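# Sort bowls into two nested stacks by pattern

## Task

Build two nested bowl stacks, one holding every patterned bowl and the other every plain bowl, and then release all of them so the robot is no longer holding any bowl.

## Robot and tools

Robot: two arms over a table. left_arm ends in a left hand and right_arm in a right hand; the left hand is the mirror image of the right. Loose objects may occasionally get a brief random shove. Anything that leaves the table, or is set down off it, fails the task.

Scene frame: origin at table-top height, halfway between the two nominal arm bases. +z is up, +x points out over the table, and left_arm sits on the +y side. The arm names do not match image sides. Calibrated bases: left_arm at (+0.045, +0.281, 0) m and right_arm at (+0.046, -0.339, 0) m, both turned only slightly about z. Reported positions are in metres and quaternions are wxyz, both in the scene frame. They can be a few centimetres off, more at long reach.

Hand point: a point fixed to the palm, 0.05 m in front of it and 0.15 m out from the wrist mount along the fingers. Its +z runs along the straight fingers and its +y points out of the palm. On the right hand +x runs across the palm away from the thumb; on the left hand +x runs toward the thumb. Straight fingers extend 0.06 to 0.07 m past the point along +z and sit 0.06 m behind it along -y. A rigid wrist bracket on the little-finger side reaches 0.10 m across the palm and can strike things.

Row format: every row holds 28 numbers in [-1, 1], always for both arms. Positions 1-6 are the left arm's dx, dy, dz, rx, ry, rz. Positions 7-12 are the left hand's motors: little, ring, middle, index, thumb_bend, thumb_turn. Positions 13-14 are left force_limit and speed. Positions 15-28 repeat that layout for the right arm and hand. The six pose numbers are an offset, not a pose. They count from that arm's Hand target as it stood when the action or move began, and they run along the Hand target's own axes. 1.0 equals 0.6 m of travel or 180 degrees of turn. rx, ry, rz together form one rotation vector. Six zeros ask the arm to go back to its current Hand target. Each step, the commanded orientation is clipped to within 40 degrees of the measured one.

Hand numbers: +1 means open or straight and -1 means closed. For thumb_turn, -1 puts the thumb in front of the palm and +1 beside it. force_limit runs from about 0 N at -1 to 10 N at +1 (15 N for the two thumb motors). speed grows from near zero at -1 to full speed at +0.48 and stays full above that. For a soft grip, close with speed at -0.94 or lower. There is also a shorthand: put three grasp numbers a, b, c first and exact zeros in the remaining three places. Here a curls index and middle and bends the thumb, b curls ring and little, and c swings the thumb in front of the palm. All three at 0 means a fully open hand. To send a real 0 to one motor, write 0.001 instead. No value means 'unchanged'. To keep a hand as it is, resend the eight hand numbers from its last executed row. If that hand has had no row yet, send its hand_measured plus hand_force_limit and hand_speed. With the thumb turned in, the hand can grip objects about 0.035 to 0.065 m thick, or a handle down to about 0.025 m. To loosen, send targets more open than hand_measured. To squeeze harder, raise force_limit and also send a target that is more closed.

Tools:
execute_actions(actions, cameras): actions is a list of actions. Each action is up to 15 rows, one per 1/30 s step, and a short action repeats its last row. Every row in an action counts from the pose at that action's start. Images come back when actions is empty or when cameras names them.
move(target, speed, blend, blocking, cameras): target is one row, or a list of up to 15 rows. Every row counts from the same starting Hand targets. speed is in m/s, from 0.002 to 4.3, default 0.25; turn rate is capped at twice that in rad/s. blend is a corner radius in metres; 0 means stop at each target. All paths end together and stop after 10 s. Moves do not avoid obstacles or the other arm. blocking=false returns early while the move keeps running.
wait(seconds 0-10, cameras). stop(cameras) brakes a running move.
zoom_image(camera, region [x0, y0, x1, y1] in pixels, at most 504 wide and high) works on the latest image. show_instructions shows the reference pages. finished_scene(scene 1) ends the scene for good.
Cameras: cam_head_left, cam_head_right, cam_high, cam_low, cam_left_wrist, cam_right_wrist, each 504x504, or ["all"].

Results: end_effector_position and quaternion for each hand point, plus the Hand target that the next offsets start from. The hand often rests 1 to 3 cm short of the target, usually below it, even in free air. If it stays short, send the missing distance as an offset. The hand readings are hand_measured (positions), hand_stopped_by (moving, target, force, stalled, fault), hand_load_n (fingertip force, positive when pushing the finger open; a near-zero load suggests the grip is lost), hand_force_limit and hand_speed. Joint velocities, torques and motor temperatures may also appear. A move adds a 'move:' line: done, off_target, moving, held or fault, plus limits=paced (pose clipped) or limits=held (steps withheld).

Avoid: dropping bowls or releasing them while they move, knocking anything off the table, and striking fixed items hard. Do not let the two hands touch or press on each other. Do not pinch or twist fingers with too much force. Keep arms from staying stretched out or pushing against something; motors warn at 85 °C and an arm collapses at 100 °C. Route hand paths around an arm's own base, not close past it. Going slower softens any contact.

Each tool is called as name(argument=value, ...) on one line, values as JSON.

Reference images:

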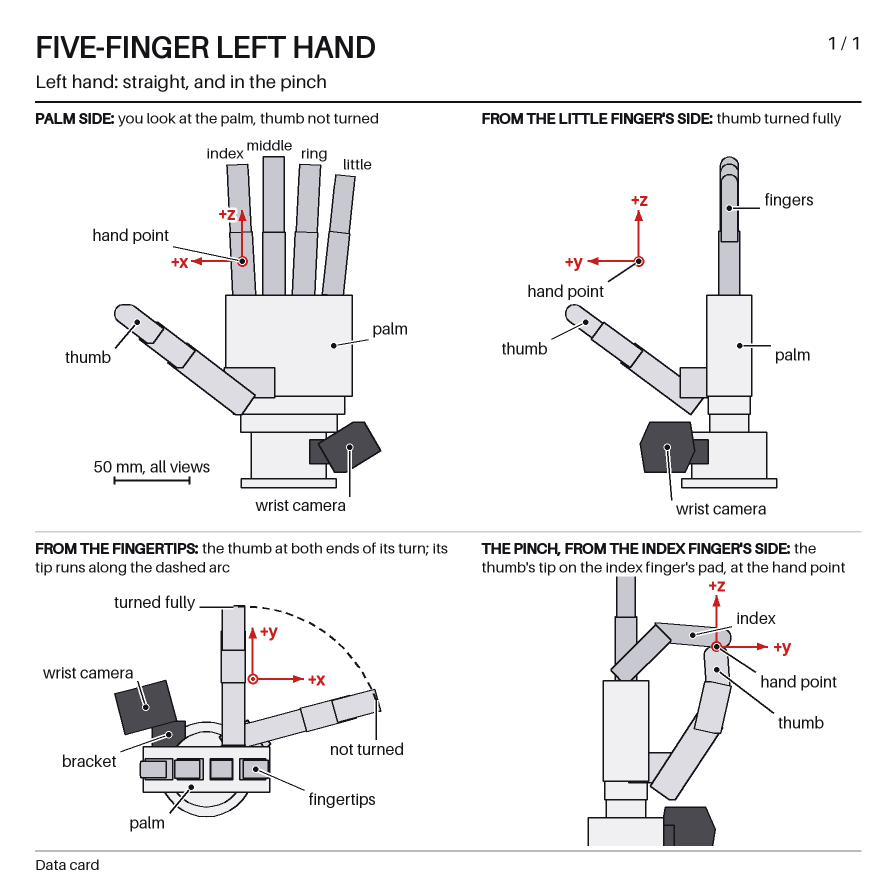

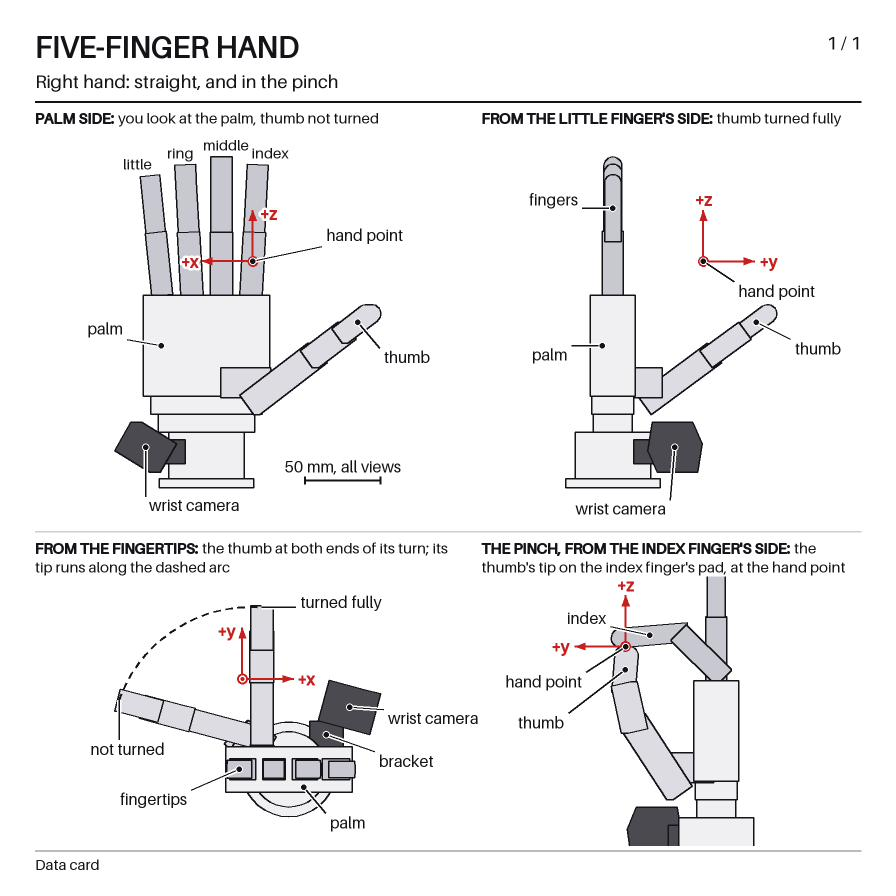

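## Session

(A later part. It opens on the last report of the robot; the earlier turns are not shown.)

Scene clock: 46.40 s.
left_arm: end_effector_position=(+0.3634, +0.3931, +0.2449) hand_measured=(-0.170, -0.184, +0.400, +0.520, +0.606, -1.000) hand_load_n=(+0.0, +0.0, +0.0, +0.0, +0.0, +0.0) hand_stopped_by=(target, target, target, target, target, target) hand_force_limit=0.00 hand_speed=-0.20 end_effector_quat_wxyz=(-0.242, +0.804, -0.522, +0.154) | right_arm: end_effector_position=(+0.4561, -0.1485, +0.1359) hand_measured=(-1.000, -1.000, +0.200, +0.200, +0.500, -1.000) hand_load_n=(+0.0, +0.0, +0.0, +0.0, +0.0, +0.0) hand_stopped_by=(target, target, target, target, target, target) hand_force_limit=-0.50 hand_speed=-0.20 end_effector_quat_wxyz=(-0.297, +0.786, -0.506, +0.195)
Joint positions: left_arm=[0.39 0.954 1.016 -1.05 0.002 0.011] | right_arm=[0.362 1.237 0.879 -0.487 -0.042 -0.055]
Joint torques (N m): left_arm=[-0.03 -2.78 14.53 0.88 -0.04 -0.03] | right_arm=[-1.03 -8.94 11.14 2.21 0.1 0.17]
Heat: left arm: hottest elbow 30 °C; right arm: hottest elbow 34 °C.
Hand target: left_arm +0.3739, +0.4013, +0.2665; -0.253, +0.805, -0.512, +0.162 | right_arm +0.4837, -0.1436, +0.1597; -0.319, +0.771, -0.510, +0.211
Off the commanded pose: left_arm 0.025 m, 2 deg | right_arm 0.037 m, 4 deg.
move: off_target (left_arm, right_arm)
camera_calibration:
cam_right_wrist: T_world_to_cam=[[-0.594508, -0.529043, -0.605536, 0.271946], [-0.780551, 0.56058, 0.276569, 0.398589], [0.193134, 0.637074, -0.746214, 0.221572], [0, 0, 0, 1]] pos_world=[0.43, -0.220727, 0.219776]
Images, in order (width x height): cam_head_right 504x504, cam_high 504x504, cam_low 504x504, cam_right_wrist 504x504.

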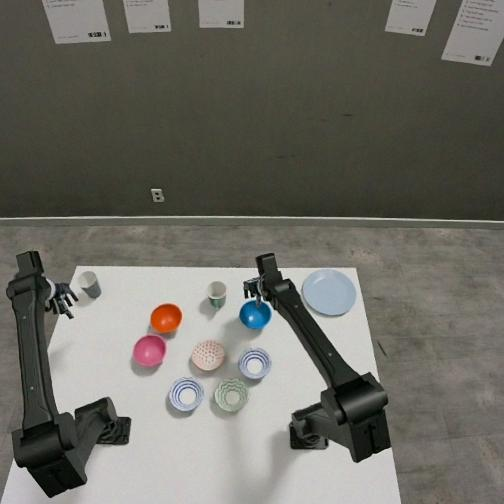

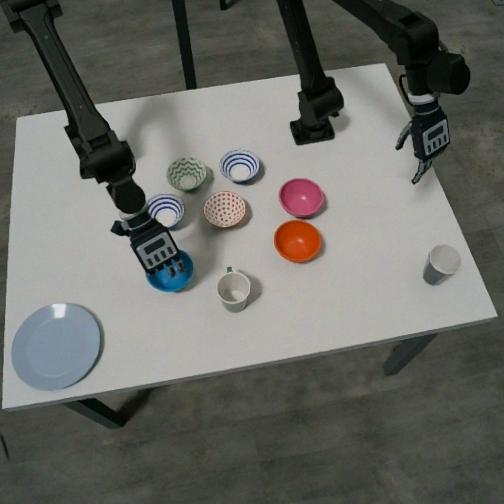

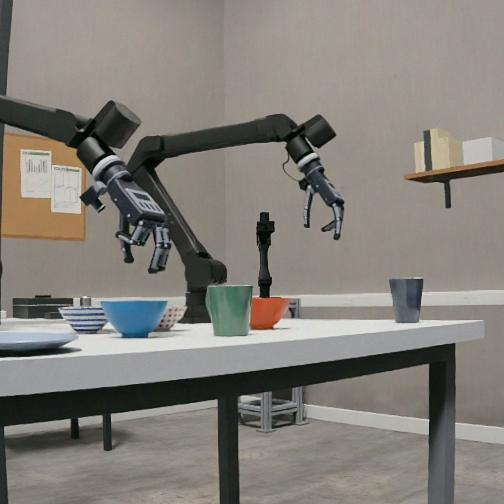

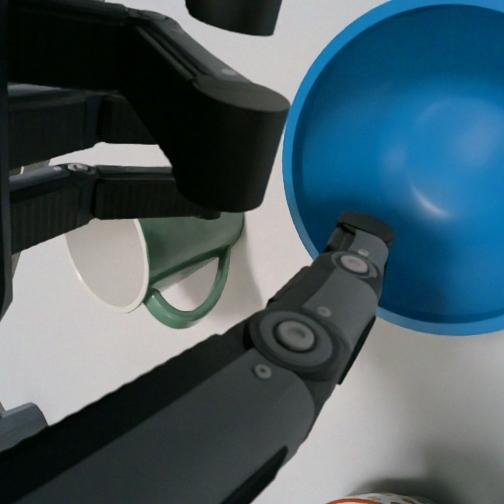

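move(target=[0,0,0,0,0,0, 0.3,0.6,1,0,0,0,0,-0.2, 0.0030,0.0068,0.0782,0,0,0, -1,-1,0.2,0.2,0.5,-1,-0.5,-0.2], cameras=["cam_high","cam_low","cam_right_wrist"], speed=0.1)

Scene clock: 48.67 s.
left_arm: end_effector_position=(+0.3634, +0.3931, +0.2449) hand_measured=(-0.170, -0.184, +0.400, +0.520, +0.606, -1.000) hand_load_n=(+0.0, +0.0, +0.5, +0.0, +0.0, +0.0) hand_stopped_by=(target, target, target, target, target, target) hand_force_limit=0.00 hand_speed=-0.20 end_effector_quat_wxyz=(-0.242, +0.804, -0.522, +0.154) | right_arm: end_effector_position=(+0.4841, -0.1380, +0.1018) hand_measured=(-1.000, -1.000, +0.200, +0.200, +0.500, -1.000) hand_load_n=(+0.0, +0.0, +0.5, +0.0, +0.0, +0.0) hand_stopped_by=(target, target, target, target, target, target) hand_force_limit=-0.50 hand_speed=-0.20 end_effector_quat_wxyz=(-0.298, +0.786, -0.506, +0.195)
Joint positions: left_arm=[0.39 0.954 1.016 -1.05 0.002 0.011] | right_arm=[0.362 1.359 0.89 -0.375 -0.042 -0.054]
Joint torques (N m): left_arm=[0.09 -2.84 14.6 0.84 -0.04 -0.04] | right_arm=[-1.08 -10.64 10.69 2.19 0.08 0.14]
Heat: left arm: hottest elbow 31 °C; right arm: hottest elbow 35 °C.
Hand target: left_arm +0.3739, +0.4013, +0.2665; -0.253, +0.805, -0.512, +0.162 | right_arm +0.5124, -0.1334, +0.1239; -0.319, +0.770, -0.510, +0.212
Off the commanded pose: left_arm 0.025 m, 2 deg | right_arm 0.036 m, 4 deg.
move: off_target (left_arm, right_arm)
camera_calibration:
cam_right_wrist: T_world_to_cam=[[-0.594248, -0.528234, -0.606497, 0.273557], [-0.780501, 0.560767, 0.276332, 0.424056], [0.194136, 0.63758, -0.745522, 0.183557], [0, 0, 0, 1]] pos_world=[0.457902, -0.210327, 0.185577]
Images, in order (width x height): cam_high 504x504, cam_low 504x504, cam_right_wrist 504x504.

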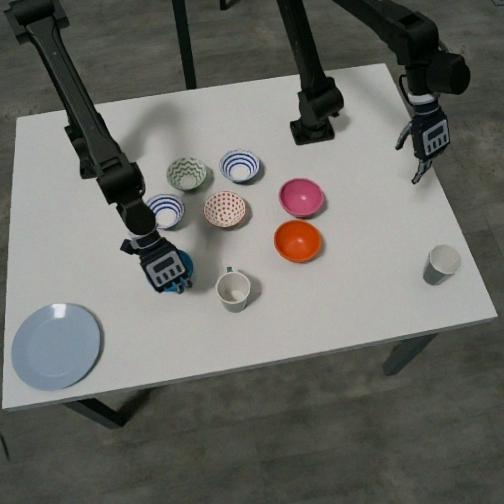

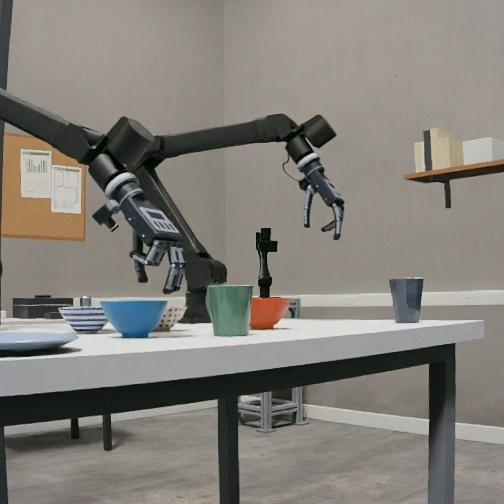

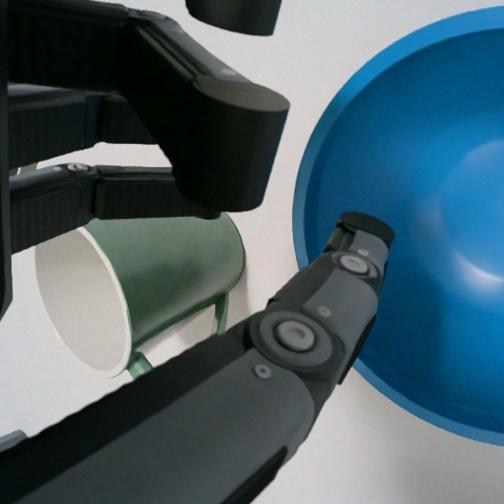

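move(target=[0,0,0,0,0,0, 0.3,0.6,1,0,0,0,0,-0.2, 0,0.0613,0.0613,0,0,0, -1,-1,0.2,0.2,0.5,-1,-0.5,-0.2], cameras=["cam_high","cam_low","cam_right_wrist"], speed=0.08)

zoom_image(camera="cam_low", region=[60, 200, 220, 350])

Scene clock: 53.50 s.
left_arm: end_effector_position=(+0.3634, +0.3931, +0.2449) hand_measured=(-0.170, -0.184, +0.400, +0.520, +0.606, -1.000) hand_load_n=(+0.0, +0.0, +0.0, +0.0, +0.0, +0.0) hand_stopped_by=(target, target, target, target, target, target) hand_force_limit=0.00 hand_speed=-0.20 end_effector_quat_wxyz=(-0.242, +0.804, -0.522, +0.154) | right_arm: end_effector_position=(+0.5087, -0.1289, +0.0780) hand_measured=(-1.000, -1.000, +0.200, +0.200, +0.500, -1.000) hand_load_n=(+0.0, +0.0, +0.0, +0.0, +0.0, +0.0) hand_stopped_by=(target, target, target, target, target, target) hand_force_limit=-0.50 hand_speed=-0.20 end_effector_quat_wxyz=(-0.320, +0.777, -0.500, +0.211)
Joint positions: left_arm=[0.39 0.954 1.016 -1.05 0.002 0.011] | right_arm=[0.362 1.438 0.873 -0.22 -0.042 -0.054]
Joint torques (N m): left_arm=[0.03 -2.78 14.6 0.91 -0.05 -0.04] | right_arm=[-1.08 -11.46 6.34 2.37 0.09 0.15]
Heat: left arm: hottest elbow 31 °C; right arm: hottest elbow 36 °C.
Hand target: left_arm +0.3739, +0.4013, +0.2665; -0.253, +0.805, -0.512, +0.162 | right_arm +0.5123, -0.1334, +0.0718; -0.319, +0.770, -0.510, +0.211
Off the commanded pose: left_arm 0.025 m, 2 deg | right_arm 0.008 m, 1 deg.
move: off_target (left_arm)
camera_calibration:
cam_right_wrist: T_world_to_cam=[[-0.559983, -0.515053, -0.648953, 0.266092], [-0.794533, 0.555842, 0.244451, 0.453725], [0.23481, 0.652503, -0.720489, 0.134516], [0, 0, 0, 1]] pos_world=[0.477921, -0.20292, 0.158685]
Images, in order (width x height): cam_high 504x504, cam_low 504x504, cam_right_wrist 504x504.

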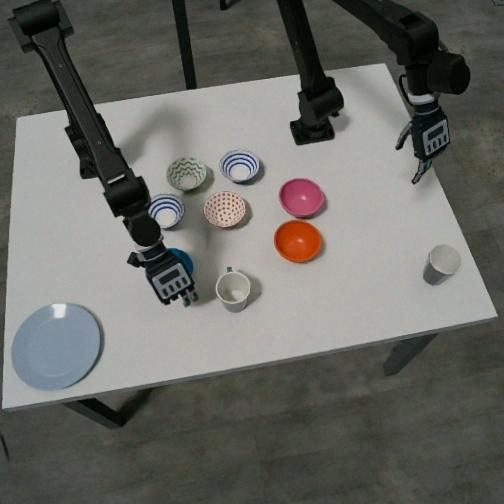

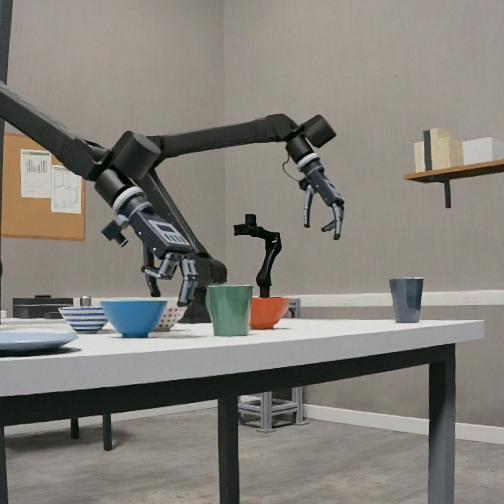

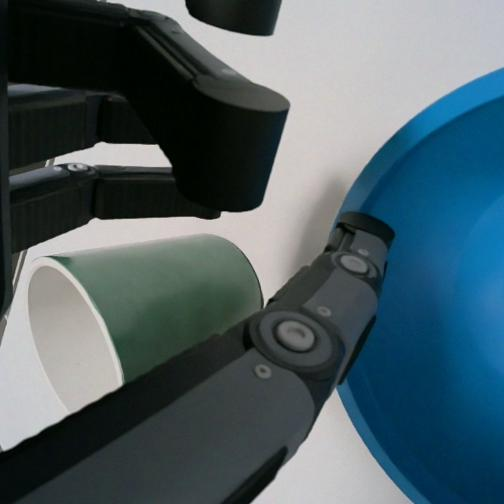

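Scaled by 3.150 from the camera's 504x504 image, which has a finer 720x720 frame.

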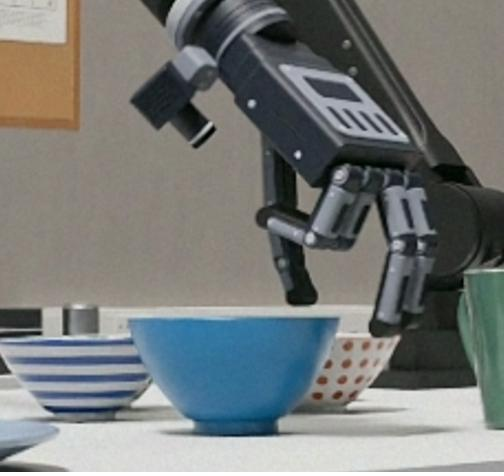

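move(target=[0,0,0,0,0,0, 0.3,0.6,1,0,0,0,0,-0.2, -0.0018,0.0348,-0.0255,0,0,0, -1,-1,0.2,0.2,0.5,-1,-0.5,-0.2], cameras=["cam_right_wrist"], speed=0.1)

Scene clock: 54.97 s.
left_arm: end_effector_position=(+0.3634, +0.3931, +0.2449) hand_measured=(-0.170, -0.184, +0.400, +0.520, +0.606, -1.000) hand_load_n=(+0.0, +0.0, +0.0, +0.0, +0.0, +0.0) hand_stopped_by=(target, target, target, target, target, target) hand_force_limit=0.00 hand_speed=-0.20 end_effector_quat_wxyz=(-0.242, +0.804, -0.522, +0.154) | right_arm: end_effector_position=(+0.4839, -0.1381, +0.0602) hand_measured=(-1.000, -1.000, +0.200, +0.200, +0.500, -1.000) hand_load_n=(+0.0, +0.0, +0.5, +0.0, +0.0, +0.0) hand_stopped_by=(target, target, target, target, target, target) hand_force_limit=-0.50 hand_speed=-0.20 end_effector_quat_wxyz=(-0.309, +0.781, -0.503, +0.203)
Joint positions: left_arm=[0.39 0.954 1.016 -1.05 0.002 0.011] | right_arm=[0.362 1.411 0.802 -0.205 -0.042 -0.054]
Joint torques (N m): left_arm=[-0.09 -2.84 14.58 0.87 -0.04 -0.04] | right_arm=[-1.14 -13.27 6.11 2.24 0.07 0.14]
Heat: left arm: hottest elbow 32 °C; right arm: hottest elbow 36 °C.
Hand target: left_arm +0.3739, +0.4013, +0.2665; -0.253, +0.805, -0.512, +0.162 | right_arm +0.4883, -0.1424, +0.0678; -0.319, +0.770, -0.510, +0.211
Off the commanded pose: left_arm 0.025 m, 2 deg | right_arm 0.010 m, 2 deg.
move: off_target (left_arm)
camera_calibration:
cam_right_wrist: T_world_to_cam=[[-0.577118, -0.521407, -0.628545, 0.242077], [-0.787765, 0.558353, 0.260131, 0.439634], [0.215316, 0.645272, -0.732982, 0.142688], [0, 0, 0, 1]] pos_world=[0.455312, -0.211323, 0.142381]
Images, in order (width x height): cam_right_wrist 504x504.

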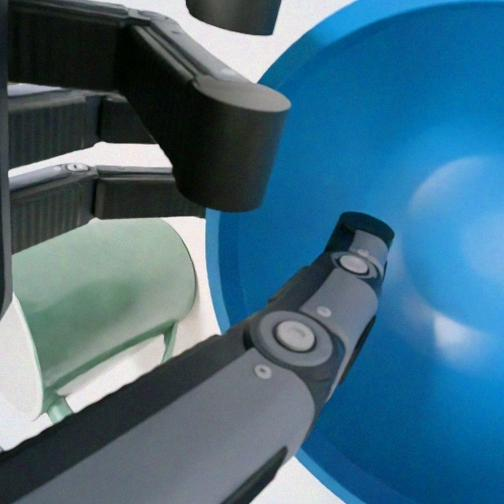

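move(target=[0,0,0,0,0,0, 0.3,0.6,1,0,0,0,0,-0.2, 0,0.0165,0.0141,0,0,0, -1,-1,0.2,0.2,0.5,-1,-0.5,-0.2], cameras=["cam_right_wrist","cam_low"], speed=0.1)

zoom_image(camera="cam_low", region=[60, 200, 220, 350])

Scene clock: 56.53 s.
left_arm: end_effector_position=(+0.3634, +0.3931, +0.2449) hand_measured=(-0.170, -0.184, +0.400, +0.520, +0.606, -1.000) hand_load_n=(+0.0, +0.0, +0.0, +0.0, +0.0, +0.5) hand_stopped_by=(target, target, target, target, target, target) hand_force_limit=0.00 hand_speed=-0.20 end_effector_quat_wxyz=(-0.242, +0.804, -0.522, +0.154) | right_arm: end_effector_position=(+0.4843, -0.1380, +0.0569) hand_measured=(-1.000, -1.000, +0.200, +0.200, +0.500, -1.000) hand_load_n=(+0.0, +0.0, +0.0, +0.0, +0.0, +0.0) hand_stopped_by=(target, target, target, target, target, target) hand_force_limit=-0.50 hand_speed=-0.20 end_effector_quat_wxyz=(-0.317, +0.778, -0.501, +0.209)
Joint positions: left_arm=[0.39 0.954 1.016 -1.05 0.002 0.011] | right_arm=[0.362 1.411 0.782 -0.164 -0.042 -0.054]
Joint torques (N m): left_arm=[0.26 -2.84 14.58 0.84 -0.03 -0.03] | right_arm=[-1.03 -11.52 5.98 2.19 0.06 0.14]
Heat: left arm: hottest elbow 32 °C; right arm: hottest elbow 35 °C.
Hand target: left_arm +0.3739, +0.4013, +0.2665; -0.253, +0.805, -0.512, +0.162 | right_arm +0.4874, -0.1428, +0.0548; -0.319, +0.770, -0.510, +0.211
Off the commanded pose: left_arm 0.025 m, 2 deg | right_arm 0.006 m, 1 deg.
move: off_target (left_arm)
camera_calibration:
cam_right_wrist: T_world_to_cam=[[-0.564856, -0.516846, -0.643279, 0.235911], [-0.792661, 0.55656, 0.248856, 0.443434], [0.229403, 0.65047, -0.72406, 0.133523], [0, 0, 0, 1]] pos_world=[0.454118, -0.211721, 0.138084]
Images, in order (width x height): cam_low 504x504, cam_right_wrist 504x504.

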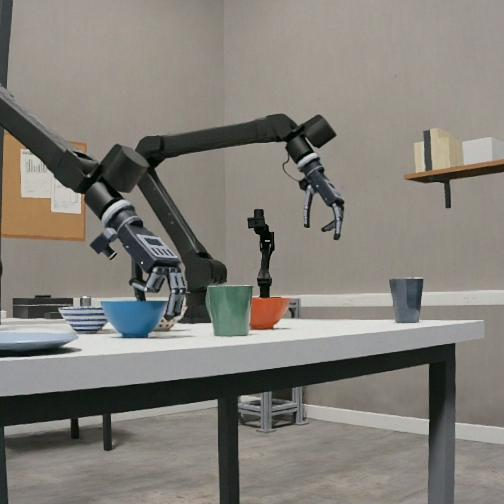

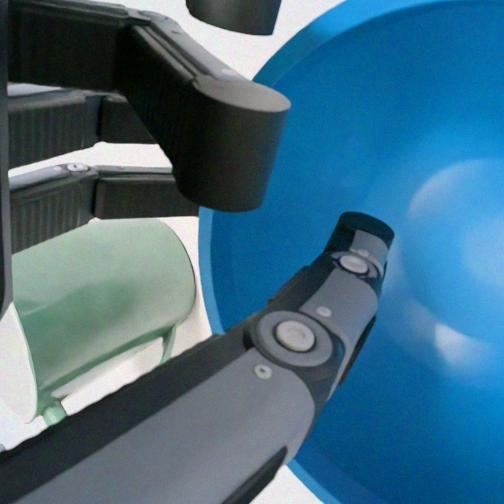

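Scaled by 3.150 from the camera's 504x504 image, which has a finer 720x720 frame.

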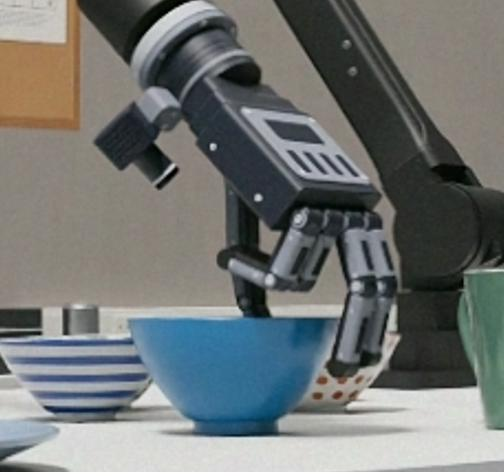

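move(target=[0,0,0,0,0,0, 0.3,0.6,1,0,0,0,0,-0.2, 0,0.0141,0.0118,0,0,0, -1,-1,0.2,0.2,0.5,-1,-0.5,-0.2], cameras=["cam_right_wrist","cam_low"], speed=0.1)

zoom_image(camera="cam_low", region=[60, 200, 220, 350])

Scene clock: 58.07 s.
left_arm: end_effector_position=(+0.3634, +0.3931, +0.2449) hand_measured=(-0.170, -0.184, +0.400, +0.520, +0.606, -1.000) hand_load_n=(+0.0, +0.0, +0.0, +0.0, +0.0, +0.0) hand_stopped_by=(target, target, target, target, target, target) hand_force_limit=0.00 hand_speed=-0.20 end_effector_quat_wxyz=(-0.242, +0.804, -0.522, +0.154) | right_arm: end_effector_position=(+0.4841, -0.1380, +0.0511) hand_measured=(-1.000, -1.000, +0.200, +0.200, +0.500, -1.000) hand_load_n=(+0.0, +0.0, +0.0, +0.0, +0.0, +0.0) hand_stopped_by=(target, target, target, target, target, target) hand_force_limit=-0.50 hand_speed=-0.20 end_effector_quat_wxyz=(-0.321, +0.776, -0.499, +0.212)
Joint positions: left_arm=[0.39 0.954 1.016 -1.05 0.002 0.011] | right_arm=[0.362 1.418 0.765 -0.129 -0.042 -0.054]
Joint torques (N m): left_arm=[0.03 -2.78 14.54 0.88 -0.05 -0.03] | right_arm=[-1.03 -10.46 5.94 2.37 0.06 0.14]
Heat: left arm: hottest elbow 32 °C; right arm: hottest elbow 35 °C.
Hand target: left_arm +0.3739, +0.4013, +0.2665; -0.253, +0.805, -0.512, +0.162 | right_arm +0.4866, -0.1432, +0.0439; -0.319, +0.770, -0.510, +0.211
Off the commanded pose: left_arm 0.025 m, 2 deg | right_arm 0.009 m, 1 deg.
move: off_target (left_arm)
camera_calibration:
cam_right_wrist: T_world_to_cam=[[-0.558124, -0.514311, -0.651139, 0.229376], [-0.795219, 0.555595, 0.242778, 0.446213], [0.236906, 0.653298, -0.719081, 0.125939], [0, 0, 0, 1]] pos_world=[0.453022, -0.212219, 0.131585]
Images, in order (width x height): cam_low 504x504, cam_right_wrist 504x504.

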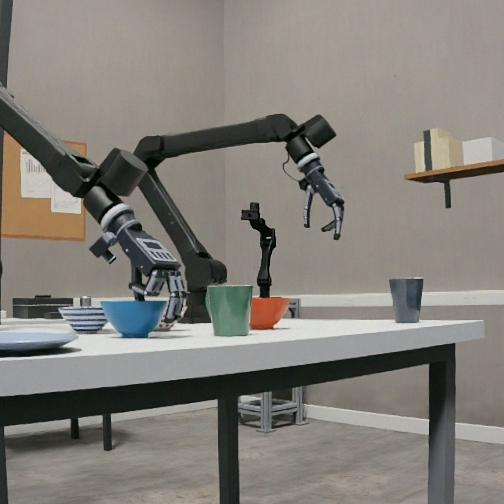

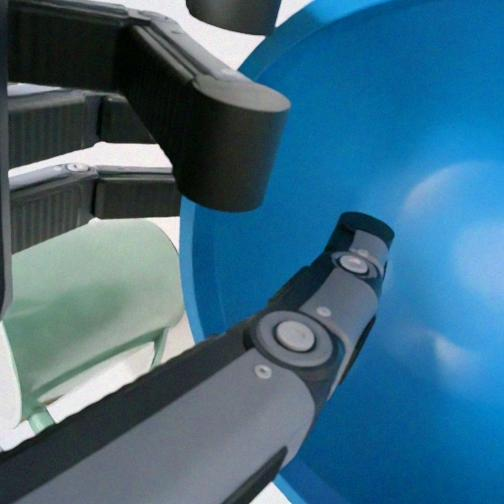

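Scaled by 3.150 from the camera's 504x504 image, which has a finer 720x720 frame.

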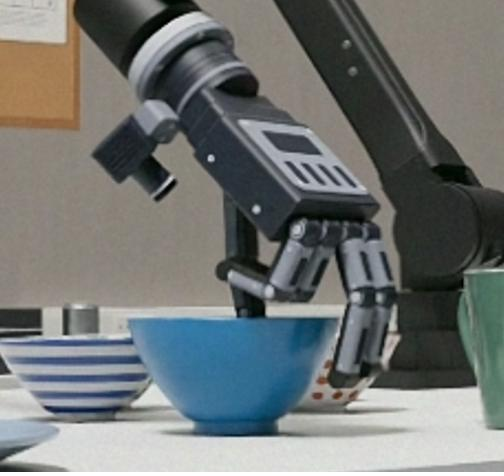

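move(target=[0,0,0,0,0,0, 0.3,0.6,1,0,0,0,0,-0.2, 0,0,0,0,0,0, -1,-1,-0.3,-0.35,0.1,-1,-0.5,-0.88], cameras=["cam_right_wrist","cam_low","cam_high"])

zoom_image(camera="cam_low", region=[60, 200, 220, 350])

Scene clock: 60.90 s.
left_arm: end_effector_position=(+0.3634, +0.3931, +0.2449) hand_measured=(-0.170, -0.184, +0.400, +0.520, +0.606, -1.000) hand_load_n=(+0.0, +0.0, +0.0, +0.0, +0.0, +0.0) hand_stopped_by=(target, target, target, target, target, target) hand_force_limit=0.00 hand_speed=-0.20 end_effector_quat_wxyz=(-0.242, +0.804, -0.522, +0.154) | right_arm: end_effector_position=(+0.4843, -0.1380, +0.0509) hand_measured=(-1.000, -1.000, -0.242, -0.288, +0.262, -1.000) hand_load_n=(+0.0, +0.0, +4.5, +3.0, +4.5, -0.5) hand_stopped_by=(target, target, force, force, force, target) hand_force_limit=-0.50 hand_speed=-0.88 end_effector_quat_wxyz=(-0.321, +0.776, -0.499, +0.212)
Joint positions: left_arm=[0.39 0.954 1.016 -1.05 0.002 0.011] | right_arm=[0.362 1.419 0.765 -0.128 -0.042 -0.054]
Joint torques (N m): left_arm=[0.09 -2.61 14.57 0.88 -0.05 -0.04] | right_arm=[-1.08 -10.58 5.94 2.28 0.06 0.13]
Heat: left arm: hottest elbow 33 °C; right arm: hottest elbow 35 °C.
Hand target: left_arm +0.3739, +0.4013, +0.2665; -0.253, +0.805, -0.512, +0.162 | right_arm +0.4865, -0.1432, +0.0439; -0.319, +0.770, -0.510, +0.211
Off the commanded pose: left_arm 0.025 m, 2 deg | right_arm 0.009 m, 1 deg.
move: off_target (left_arm)
camera_calibration:
cam_right_wrist: T_world_to_cam=[[-0.557913, -0.514226, -0.651387, 0.229364], [-0.795282, 0.555606, 0.242546, 0.446427], [0.237191, 0.653356, -0.718934, 0.125547], [0, 0, 0, 1]] pos_world=[0.453222, -0.212119, 0.131385]
Images, in order (width x height): cam_high 504x504, cam_low 504x504, cam_right_wrist 504x504.

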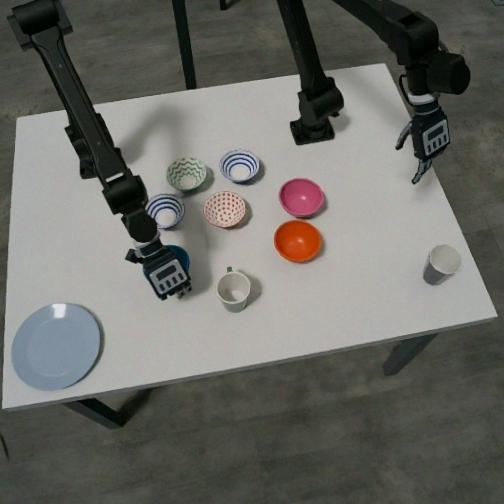

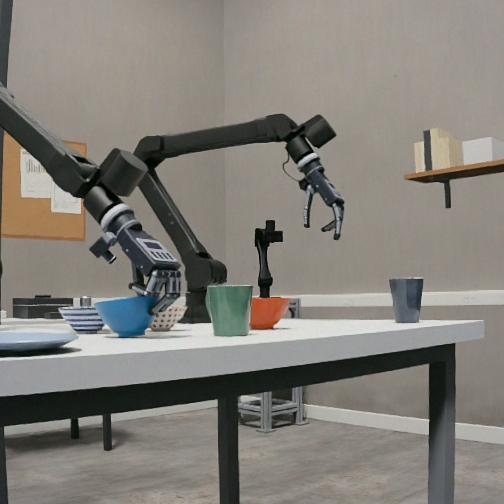

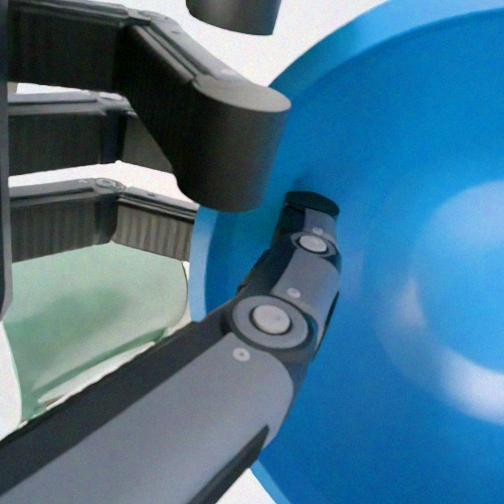

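Scaled by 3.150 from the camera's 504x504 image, which has a finer 720x720 frame.

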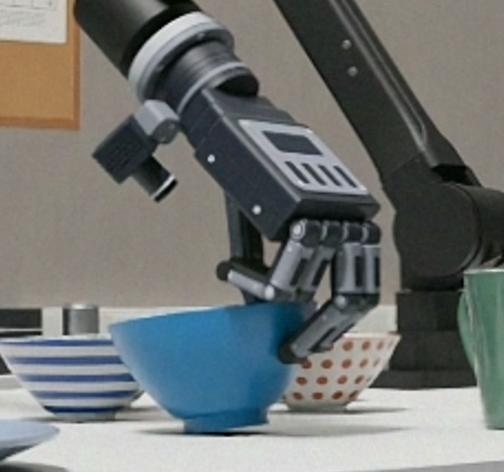

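move(target=[0,0,0,0,0,0, 0.3,0.6,1,0,0,0,0,-0.2, 0,0,0,0,0,0, -1,-1,-0.45,-0.5,0.0,-1,-0.1,-0.9], cameras=["cam_low"])

zoom_image(camera="cam_low", region=[60, 200, 220, 350])

Scene clock: 61.97 s.
left_arm: end_effector_position=(+0.3634, +0.3931, +0.2449) hand_measured=(-0.170, -0.184, +0.400, +0.520, +0.606, -1.000) hand_load_n=(+0.0, +0.0, +0.0, +0.0, +0.0, +0.0) hand_stopped_by=(target, target, target, target, target, target) hand_force_limit=0.00 hand_speed=-0.20 end_effector_quat_wxyz=(-0.242, +0.804, -0.522, +0.154) | right_arm: end_effector_position=(+0.4843, -0.1380, +0.0509) hand_measured=(-1.000, -1.000, -0.248, -0.304, +0.258, -1.000) hand_load_n=(+0.0, +0.0, +6.5, +6.0, +6.5, -1.0) hand_stopped_by=(target, target, force, force, force, target) hand_force_limit=-0.10 hand_speed=-0.90 end_effector_quat_wxyz=(-0.321, +0.776, -0.499, +0.212)
Joint positions: left_arm=[0.39 0.954 1.016 -1.05 0.002 0.011] | right_arm=[0.362 1.419 0.765 -0.128 -0.042 -0.053]
Joint torques (N m): left_arm=[0.09 -2.73 14.56 0.87 -0.04 -0.04] | right_arm=[-1.08 -10.52 5.91 2.28 0.06 0.13]
Heat: left arm: hottest elbow 33 °C; right arm: hottest elbow 35 °C.
Hand target: left_arm +0.3739, +0.4013, +0.2665; -0.253, +0.805, -0.512, +0.162 | right_arm +0.4865, -0.1432, +0.0439; -0.319, +0.770, -0.510, +0.211
Off the commanded pose: left_arm 0.025 m, 2 deg | right_arm 0.009 m, 1 deg.
move: off_target (left_arm)
Images, in order (width x height): cam_low 504x504.

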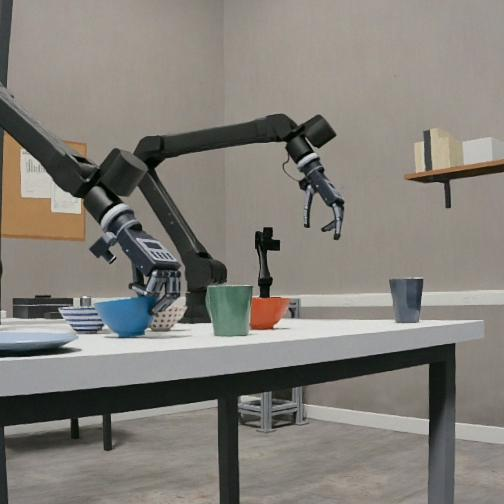

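Scaled by 3.150 from the camera's 504x504 image, which has a finer 720x720 frame.

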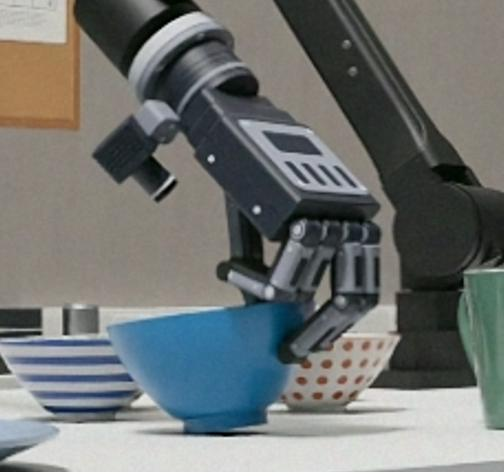

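move(target=[0,0,0,0,0,0, 0.3,0.6,1,0,0,0,0,-0.2, 0.0053,-0.2008,-0.1528,0,0,0, -1,-1,-0.45,-0.5,0.0,-1,-0.1,-0.9], cameras=["cam_low","cam_high","cam_right_wrist","cam_head_left"], speed=0.08)

Scene clock: 64.97 s.
left_arm: end_effector_position=(+0.3634, +0.3931, +0.2449) hand_measured=(-0.170, -0.184, +0.400, +0.520, +0.606, -1.000) hand_load_n=(+0.0, +0.0, +0.0, +0.0, +0.0, +0.0) hand_stopped_by=(target, target, target, target, target, target) hand_force_limit=0.00 hand_speed=-0.20 end_effector_quat_wxyz=(-0.242, +0.804, -0.522, +0.154) | right_arm: end_effector_position=(+0.4842, -0.1389, +0.1552) hand_measured=(-1.000, -1.000, -0.248, -0.304, +0.258, -1.000) hand_load_n=(+0.0, +0.0, +7.5, +4.0, +9.0, +0.0) hand_stopped_by=(target, target, force, force, force, target) hand_force_limit=-0.10 hand_speed=-0.90 end_effector_quat_wxyz=(-0.292, +0.787, -0.509, +0.191)
Joint positions: left_arm=[0.39 0.954 1.016 -1.05 0.002 0.011] | right_arm=[0.36 1.308 0.999 -0.551 -0.042 -0.053]
Joint torques (N m): left_arm=[0.21 -2.73 14.52 0.85 -0.04 -0.04] | right_arm=[-1.26 -13.04 11.49 1.11 -0.08 0.1]
Heat: left arm: hottest elbow 33 °C; right arm: hottest elbow 35 °C.
Hand target: left_arm +0.3739, +0.4013, +0.2665; -0.253, +0.805, -0.512, +0.162 | right_arm +0.5065, -0.1380, +0.1940; -0.319, +0.770, -0.510, +0.212
Off the commanded pose: left_arm 0.025 m, 2 deg | right_arm 0.045 m, 4 deg.
move: off_target (left_arm, right_arm)
camera_calibration:
cam_right_wrist: T_world_to_cam=[[-0.604795, -0.529809, -0.594581, 0.308473], [-0.7747, 0.564423, 0.285072, 0.406338], [0.184561, 0.633032, -0.751803, 0.228916], [0, 0, 0, 1]] pos_world=[0.459104, -0.210826, 0.239676]
Images, in order (width x height): cam_head_left 504x504, cam_high 504x504, cam_low 504x504, cam_right_wrist 504x504.

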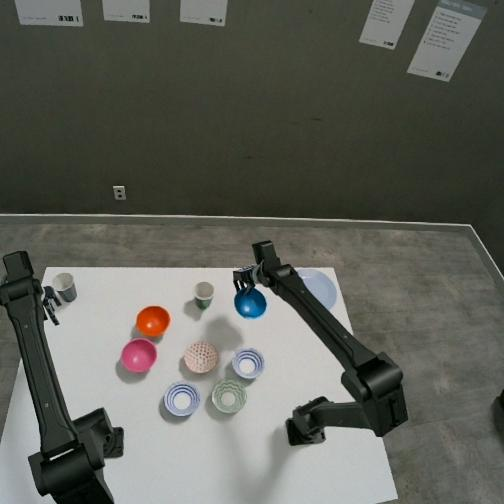

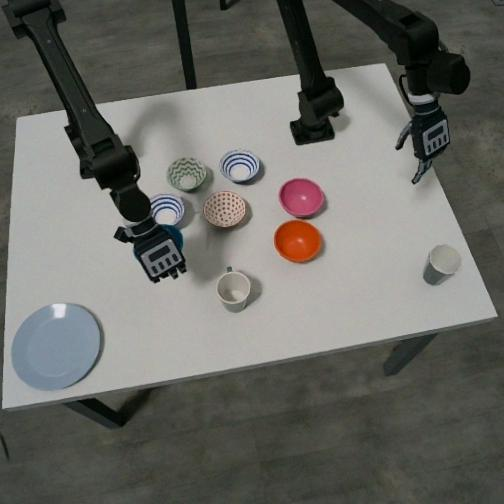

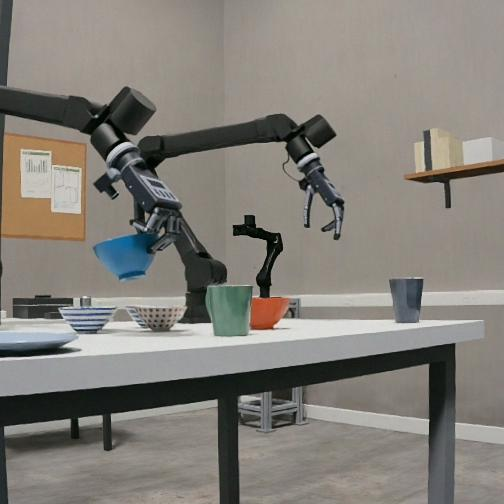

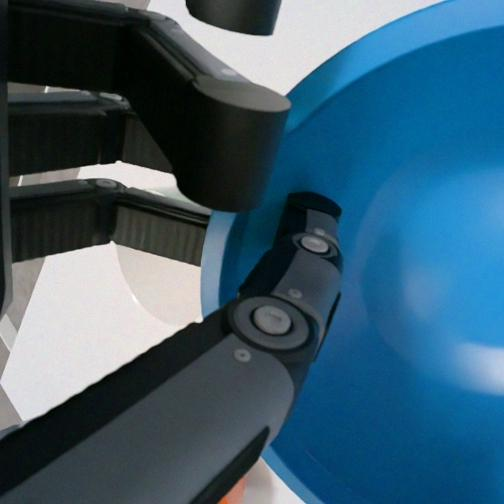

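zoom_image(camera="cam_head_left", region=[200, 240, 320, 360])

zoom_image(camera="cam_low", region=[60, 180, 220, 350])

Scaled by 4.200 from the camera's 504x504 image, which has a finer 720x720 frame.

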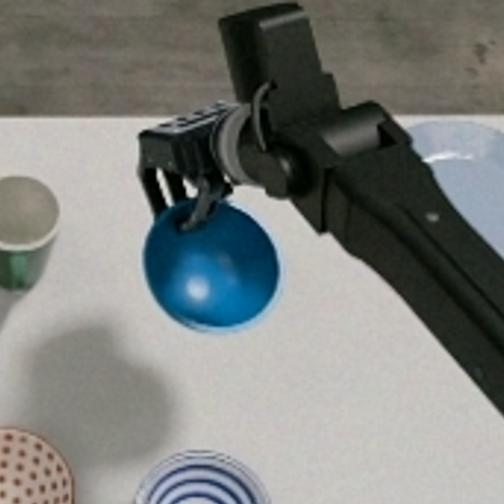

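Scaled by 2.965 from the camera's 504x504 image, which has a finer 720x720 frame.

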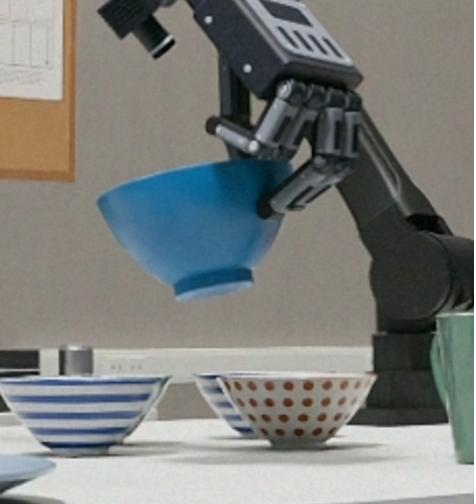

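move(target=[[0,0,0,0,0,0, 0.3,0.6,1,0,0,0,0,-0.2, -0.0460,-0.0845,-0.0569,0,0,0, -1,-1,-0.45,-0.5,0.0,-1,-0.1,-0.9],[0,0,0,0,0,0, 0.3,0.6,1,0,0,0,0,-0.2, -0.5642,-0.1806,0.0391,0,-0.1139,-0.1139, -1,-1,-0.45,-0.5,0.0,-1,-0.1,-0.9]], cameras=["cam_low","cam_high","cam_right_wrist","cam_head_left","cam_head_right"], speed=0.15, blend=0.03)

Scene clock: 70.80 s.
left_arm: end_effector_position=(+0.3634, +0.3931, +0.2449) hand_measured=(-0.170, -0.184, +0.400, +0.520, +0.606, -1.000) hand_load_n=(+0.0, +0.0, +0.0, +0.0, +0.0, +0.0) hand_stopped_by=(target, target, target, target, target, target) hand_force_limit=0.00 hand_speed=-0.20 end_effector_quat_wxyz=(-0.242, +0.804, -0.522, +0.154) | right_arm: end_effector_position=(+0.4532, +0.1934, +0.2290) hand_measured=(-1.000, -1.000, -0.248, -0.304, +0.258, -1.000) hand_load_n=(+0.0, +0.0, +7.5, +4.0, +9.0, +0.0) hand_stopped_by=(target, target, force, force, force, target) hand_force_limit=-0.10 hand_speed=-0.90 end_effector_quat_wxyz=(-0.342, +0.878, -0.314, +0.117)
Joint positions: left_arm=[0.39 0.954 1.016 -1.05 0.002 0.011] | right_arm=[0.872 1.74 1.675 -0.767 -0.019 -0.009]
Joint torques (N m): left_arm=[0.15 -2.78 14.57 0.88 -0.04 -0.04] | right_arm=[0.44 -18.08 12.05 1.18 -0.09 -0.15]
Motor temperatures (°C): left_arm=[26 26 34 24 23 23] | right_arm=[27 28 35 25 23 23]
Heat: left arm: hottest elbow 34 °C; right arm: hottest elbow 35 °C.
Hand target: left_arm +0.3739, +0.4013, +0.2665; -0.253, +0.805, -0.512, +0.162 | right_arm +0.4601, +0.2101, +0.2538; -0.362, +0.874, -0.301, +0.125
Off the commanded pose: left_arm 0.025 m, 2 deg | right_arm 0.031 m, 3 deg.
move: off_target (left_arm, right_arm)
camera_calibration:
cam_right_wrist: T_world_to_cam=[[-0.298017, -0.727415, -0.618105, 0.414317], [-0.947888, 0.149087, 0.281569, 0.333278], [-0.112666, 0.669806, -0.733938, 0.203238], [0, 0, 0, 1]] pos_world=[0.462282, 0.115563, 0.311414]
Images, in order (width x height): cam_head_left 504x504, cam_head_right 504x504, cam_high 504x504, cam_low 504x504, cam_right_wrist 504x504.

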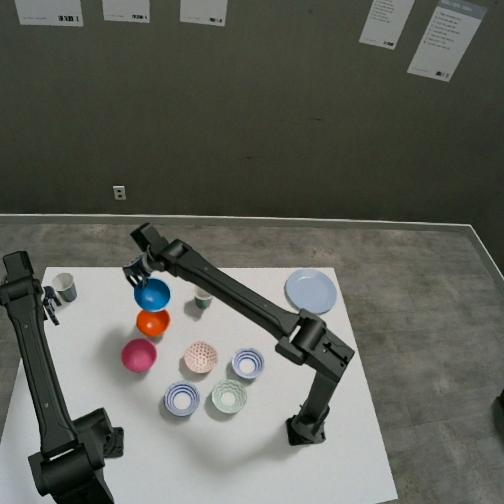

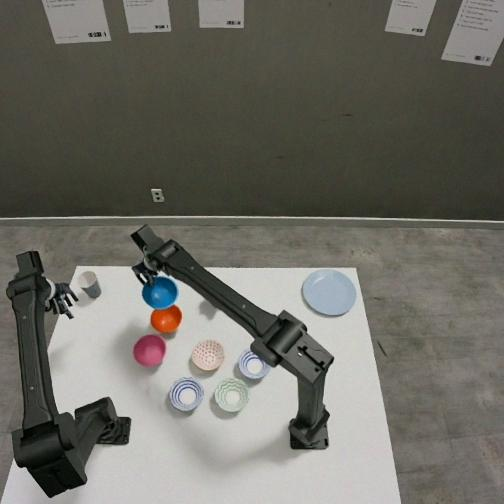

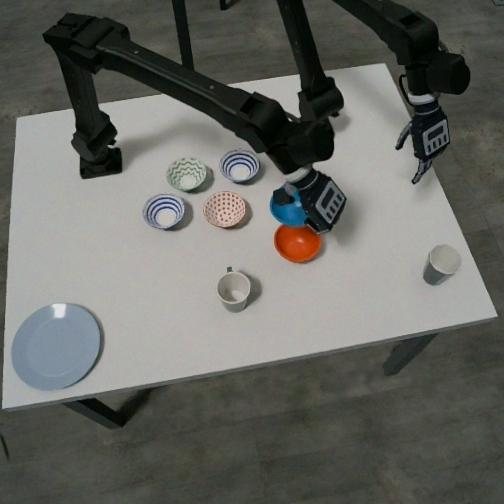

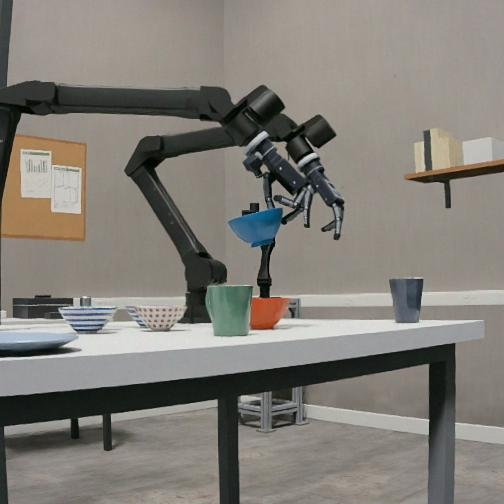

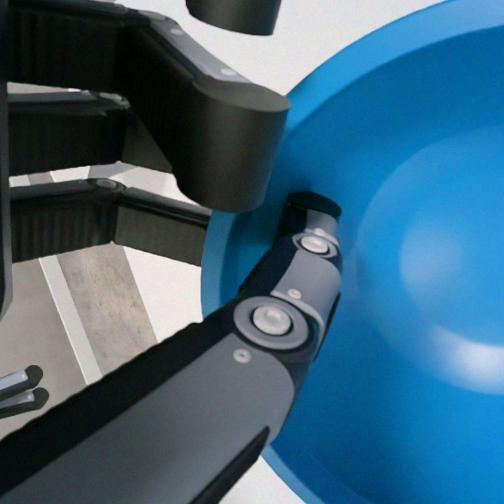

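move(target=[0,0,0,0,0,0, 0.3,0.6,1,0,0,0,0,-0.2, -0.0288,0.1117,0.1217,0,0,0, -1,-1,-0.45,-0.5,0.0,-1,-0.1,-0.9], cameras=["cam_low","cam_high","cam_right_wrist","cam_head_left","cam_head_right"], speed=0.1)

Scene clock: 73.47 s.
left_arm: end_effector_position=(+0.3634, +0.3931, +0.2449) hand_measured=(-0.170, -0.184, +0.400, +0.520, +0.606, -1.000) hand_load_n=(+0.0, +0.0, +0.0, +0.0, +0.0, +0.0) hand_stopped_by=(target, target, target, target, target, target) hand_force_limit=0.00 hand_speed=-0.20 end_effector_quat_wxyz=(-0.242, +0.804, -0.522, +0.154) | right_arm: end_effector_position=(+0.4543, +0.2147, +0.1586) hand_measured=(-1.000, -1.000, -0.248, -0.304, +0.258, -1.000) hand_load_n=(+0.0, +0.0, +7.5, +4.0, +9.0, -0.5) hand_stopped_by=(target, target, force, force, force, target) hand_force_limit=-0.10 hand_speed=-0.90 end_effector_quat_wxyz=(-0.357, +0.874, -0.304, +0.126)
Joint positions: left_arm=[0.39 0.954 1.016 -1.05 0.002 0.011] | right_arm=[0.896 1.794 1.549 -0.55 -0.004 -0.009]
Joint torques (N m): left_arm=[0.15 -2.84 14.57 0.85 -0.05 -0.03] | right_arm=[0.73 -18.96 7.36 2.37 0.11 0.09]
Heat: left arm: hottest elbow 34 °C; right arm: hottest elbow 36 °C.
Hand target: left_arm +0.3739, +0.4013, +0.2665; -0.253, +0.805, -0.512, +0.162 | right_arm +0.4490, +0.2240, +0.1547; -0.362, +0.874, -0.301, +0.125
Off the commanded pose: left_arm 0.025 m, 2 deg | right_arm 0.011 m, 1 deg.
move: off_target (left_arm, right_arm)
camera_calibration:
cam_right_wrist: T_world_to_cam=[[-0.268393, -0.717377, -0.642912, 0.374969], [-0.958373, 0.131369, 0.253502, 0.363945], [-0.097398, 0.684188, -0.722773, 0.125604], [0, 0, 0, 1]] pos_world=[0.461668, 0.135246, 0.239595]
Images, in order (width x height): cam_head_left 504x504, cam_head_right 504x504, cam_high 504x504, cam_low 504x504, cam_right_wrist 504x504.

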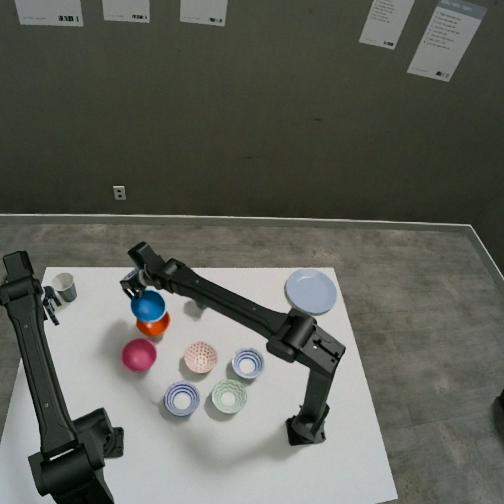

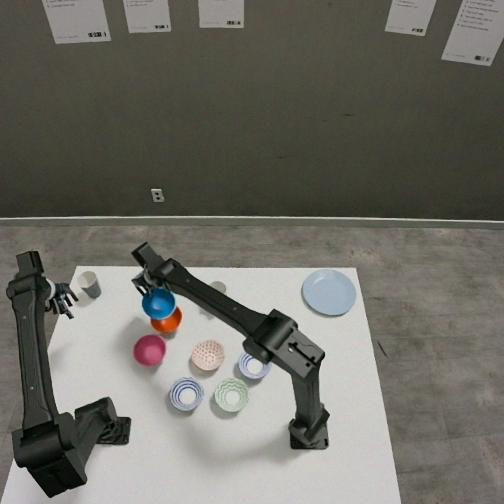

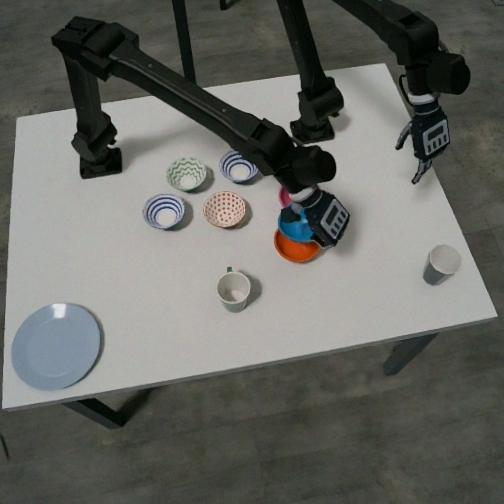

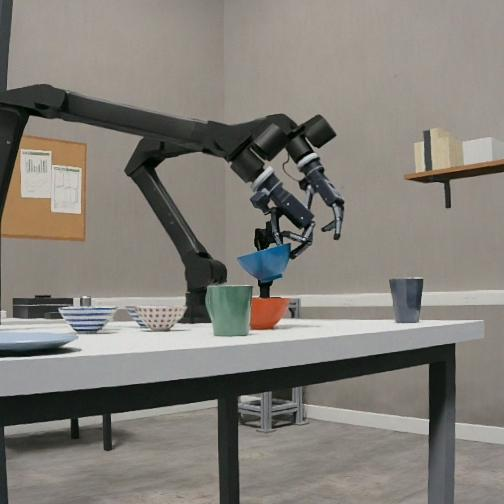

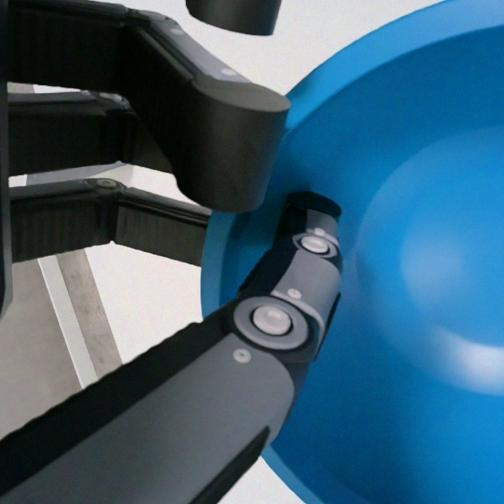

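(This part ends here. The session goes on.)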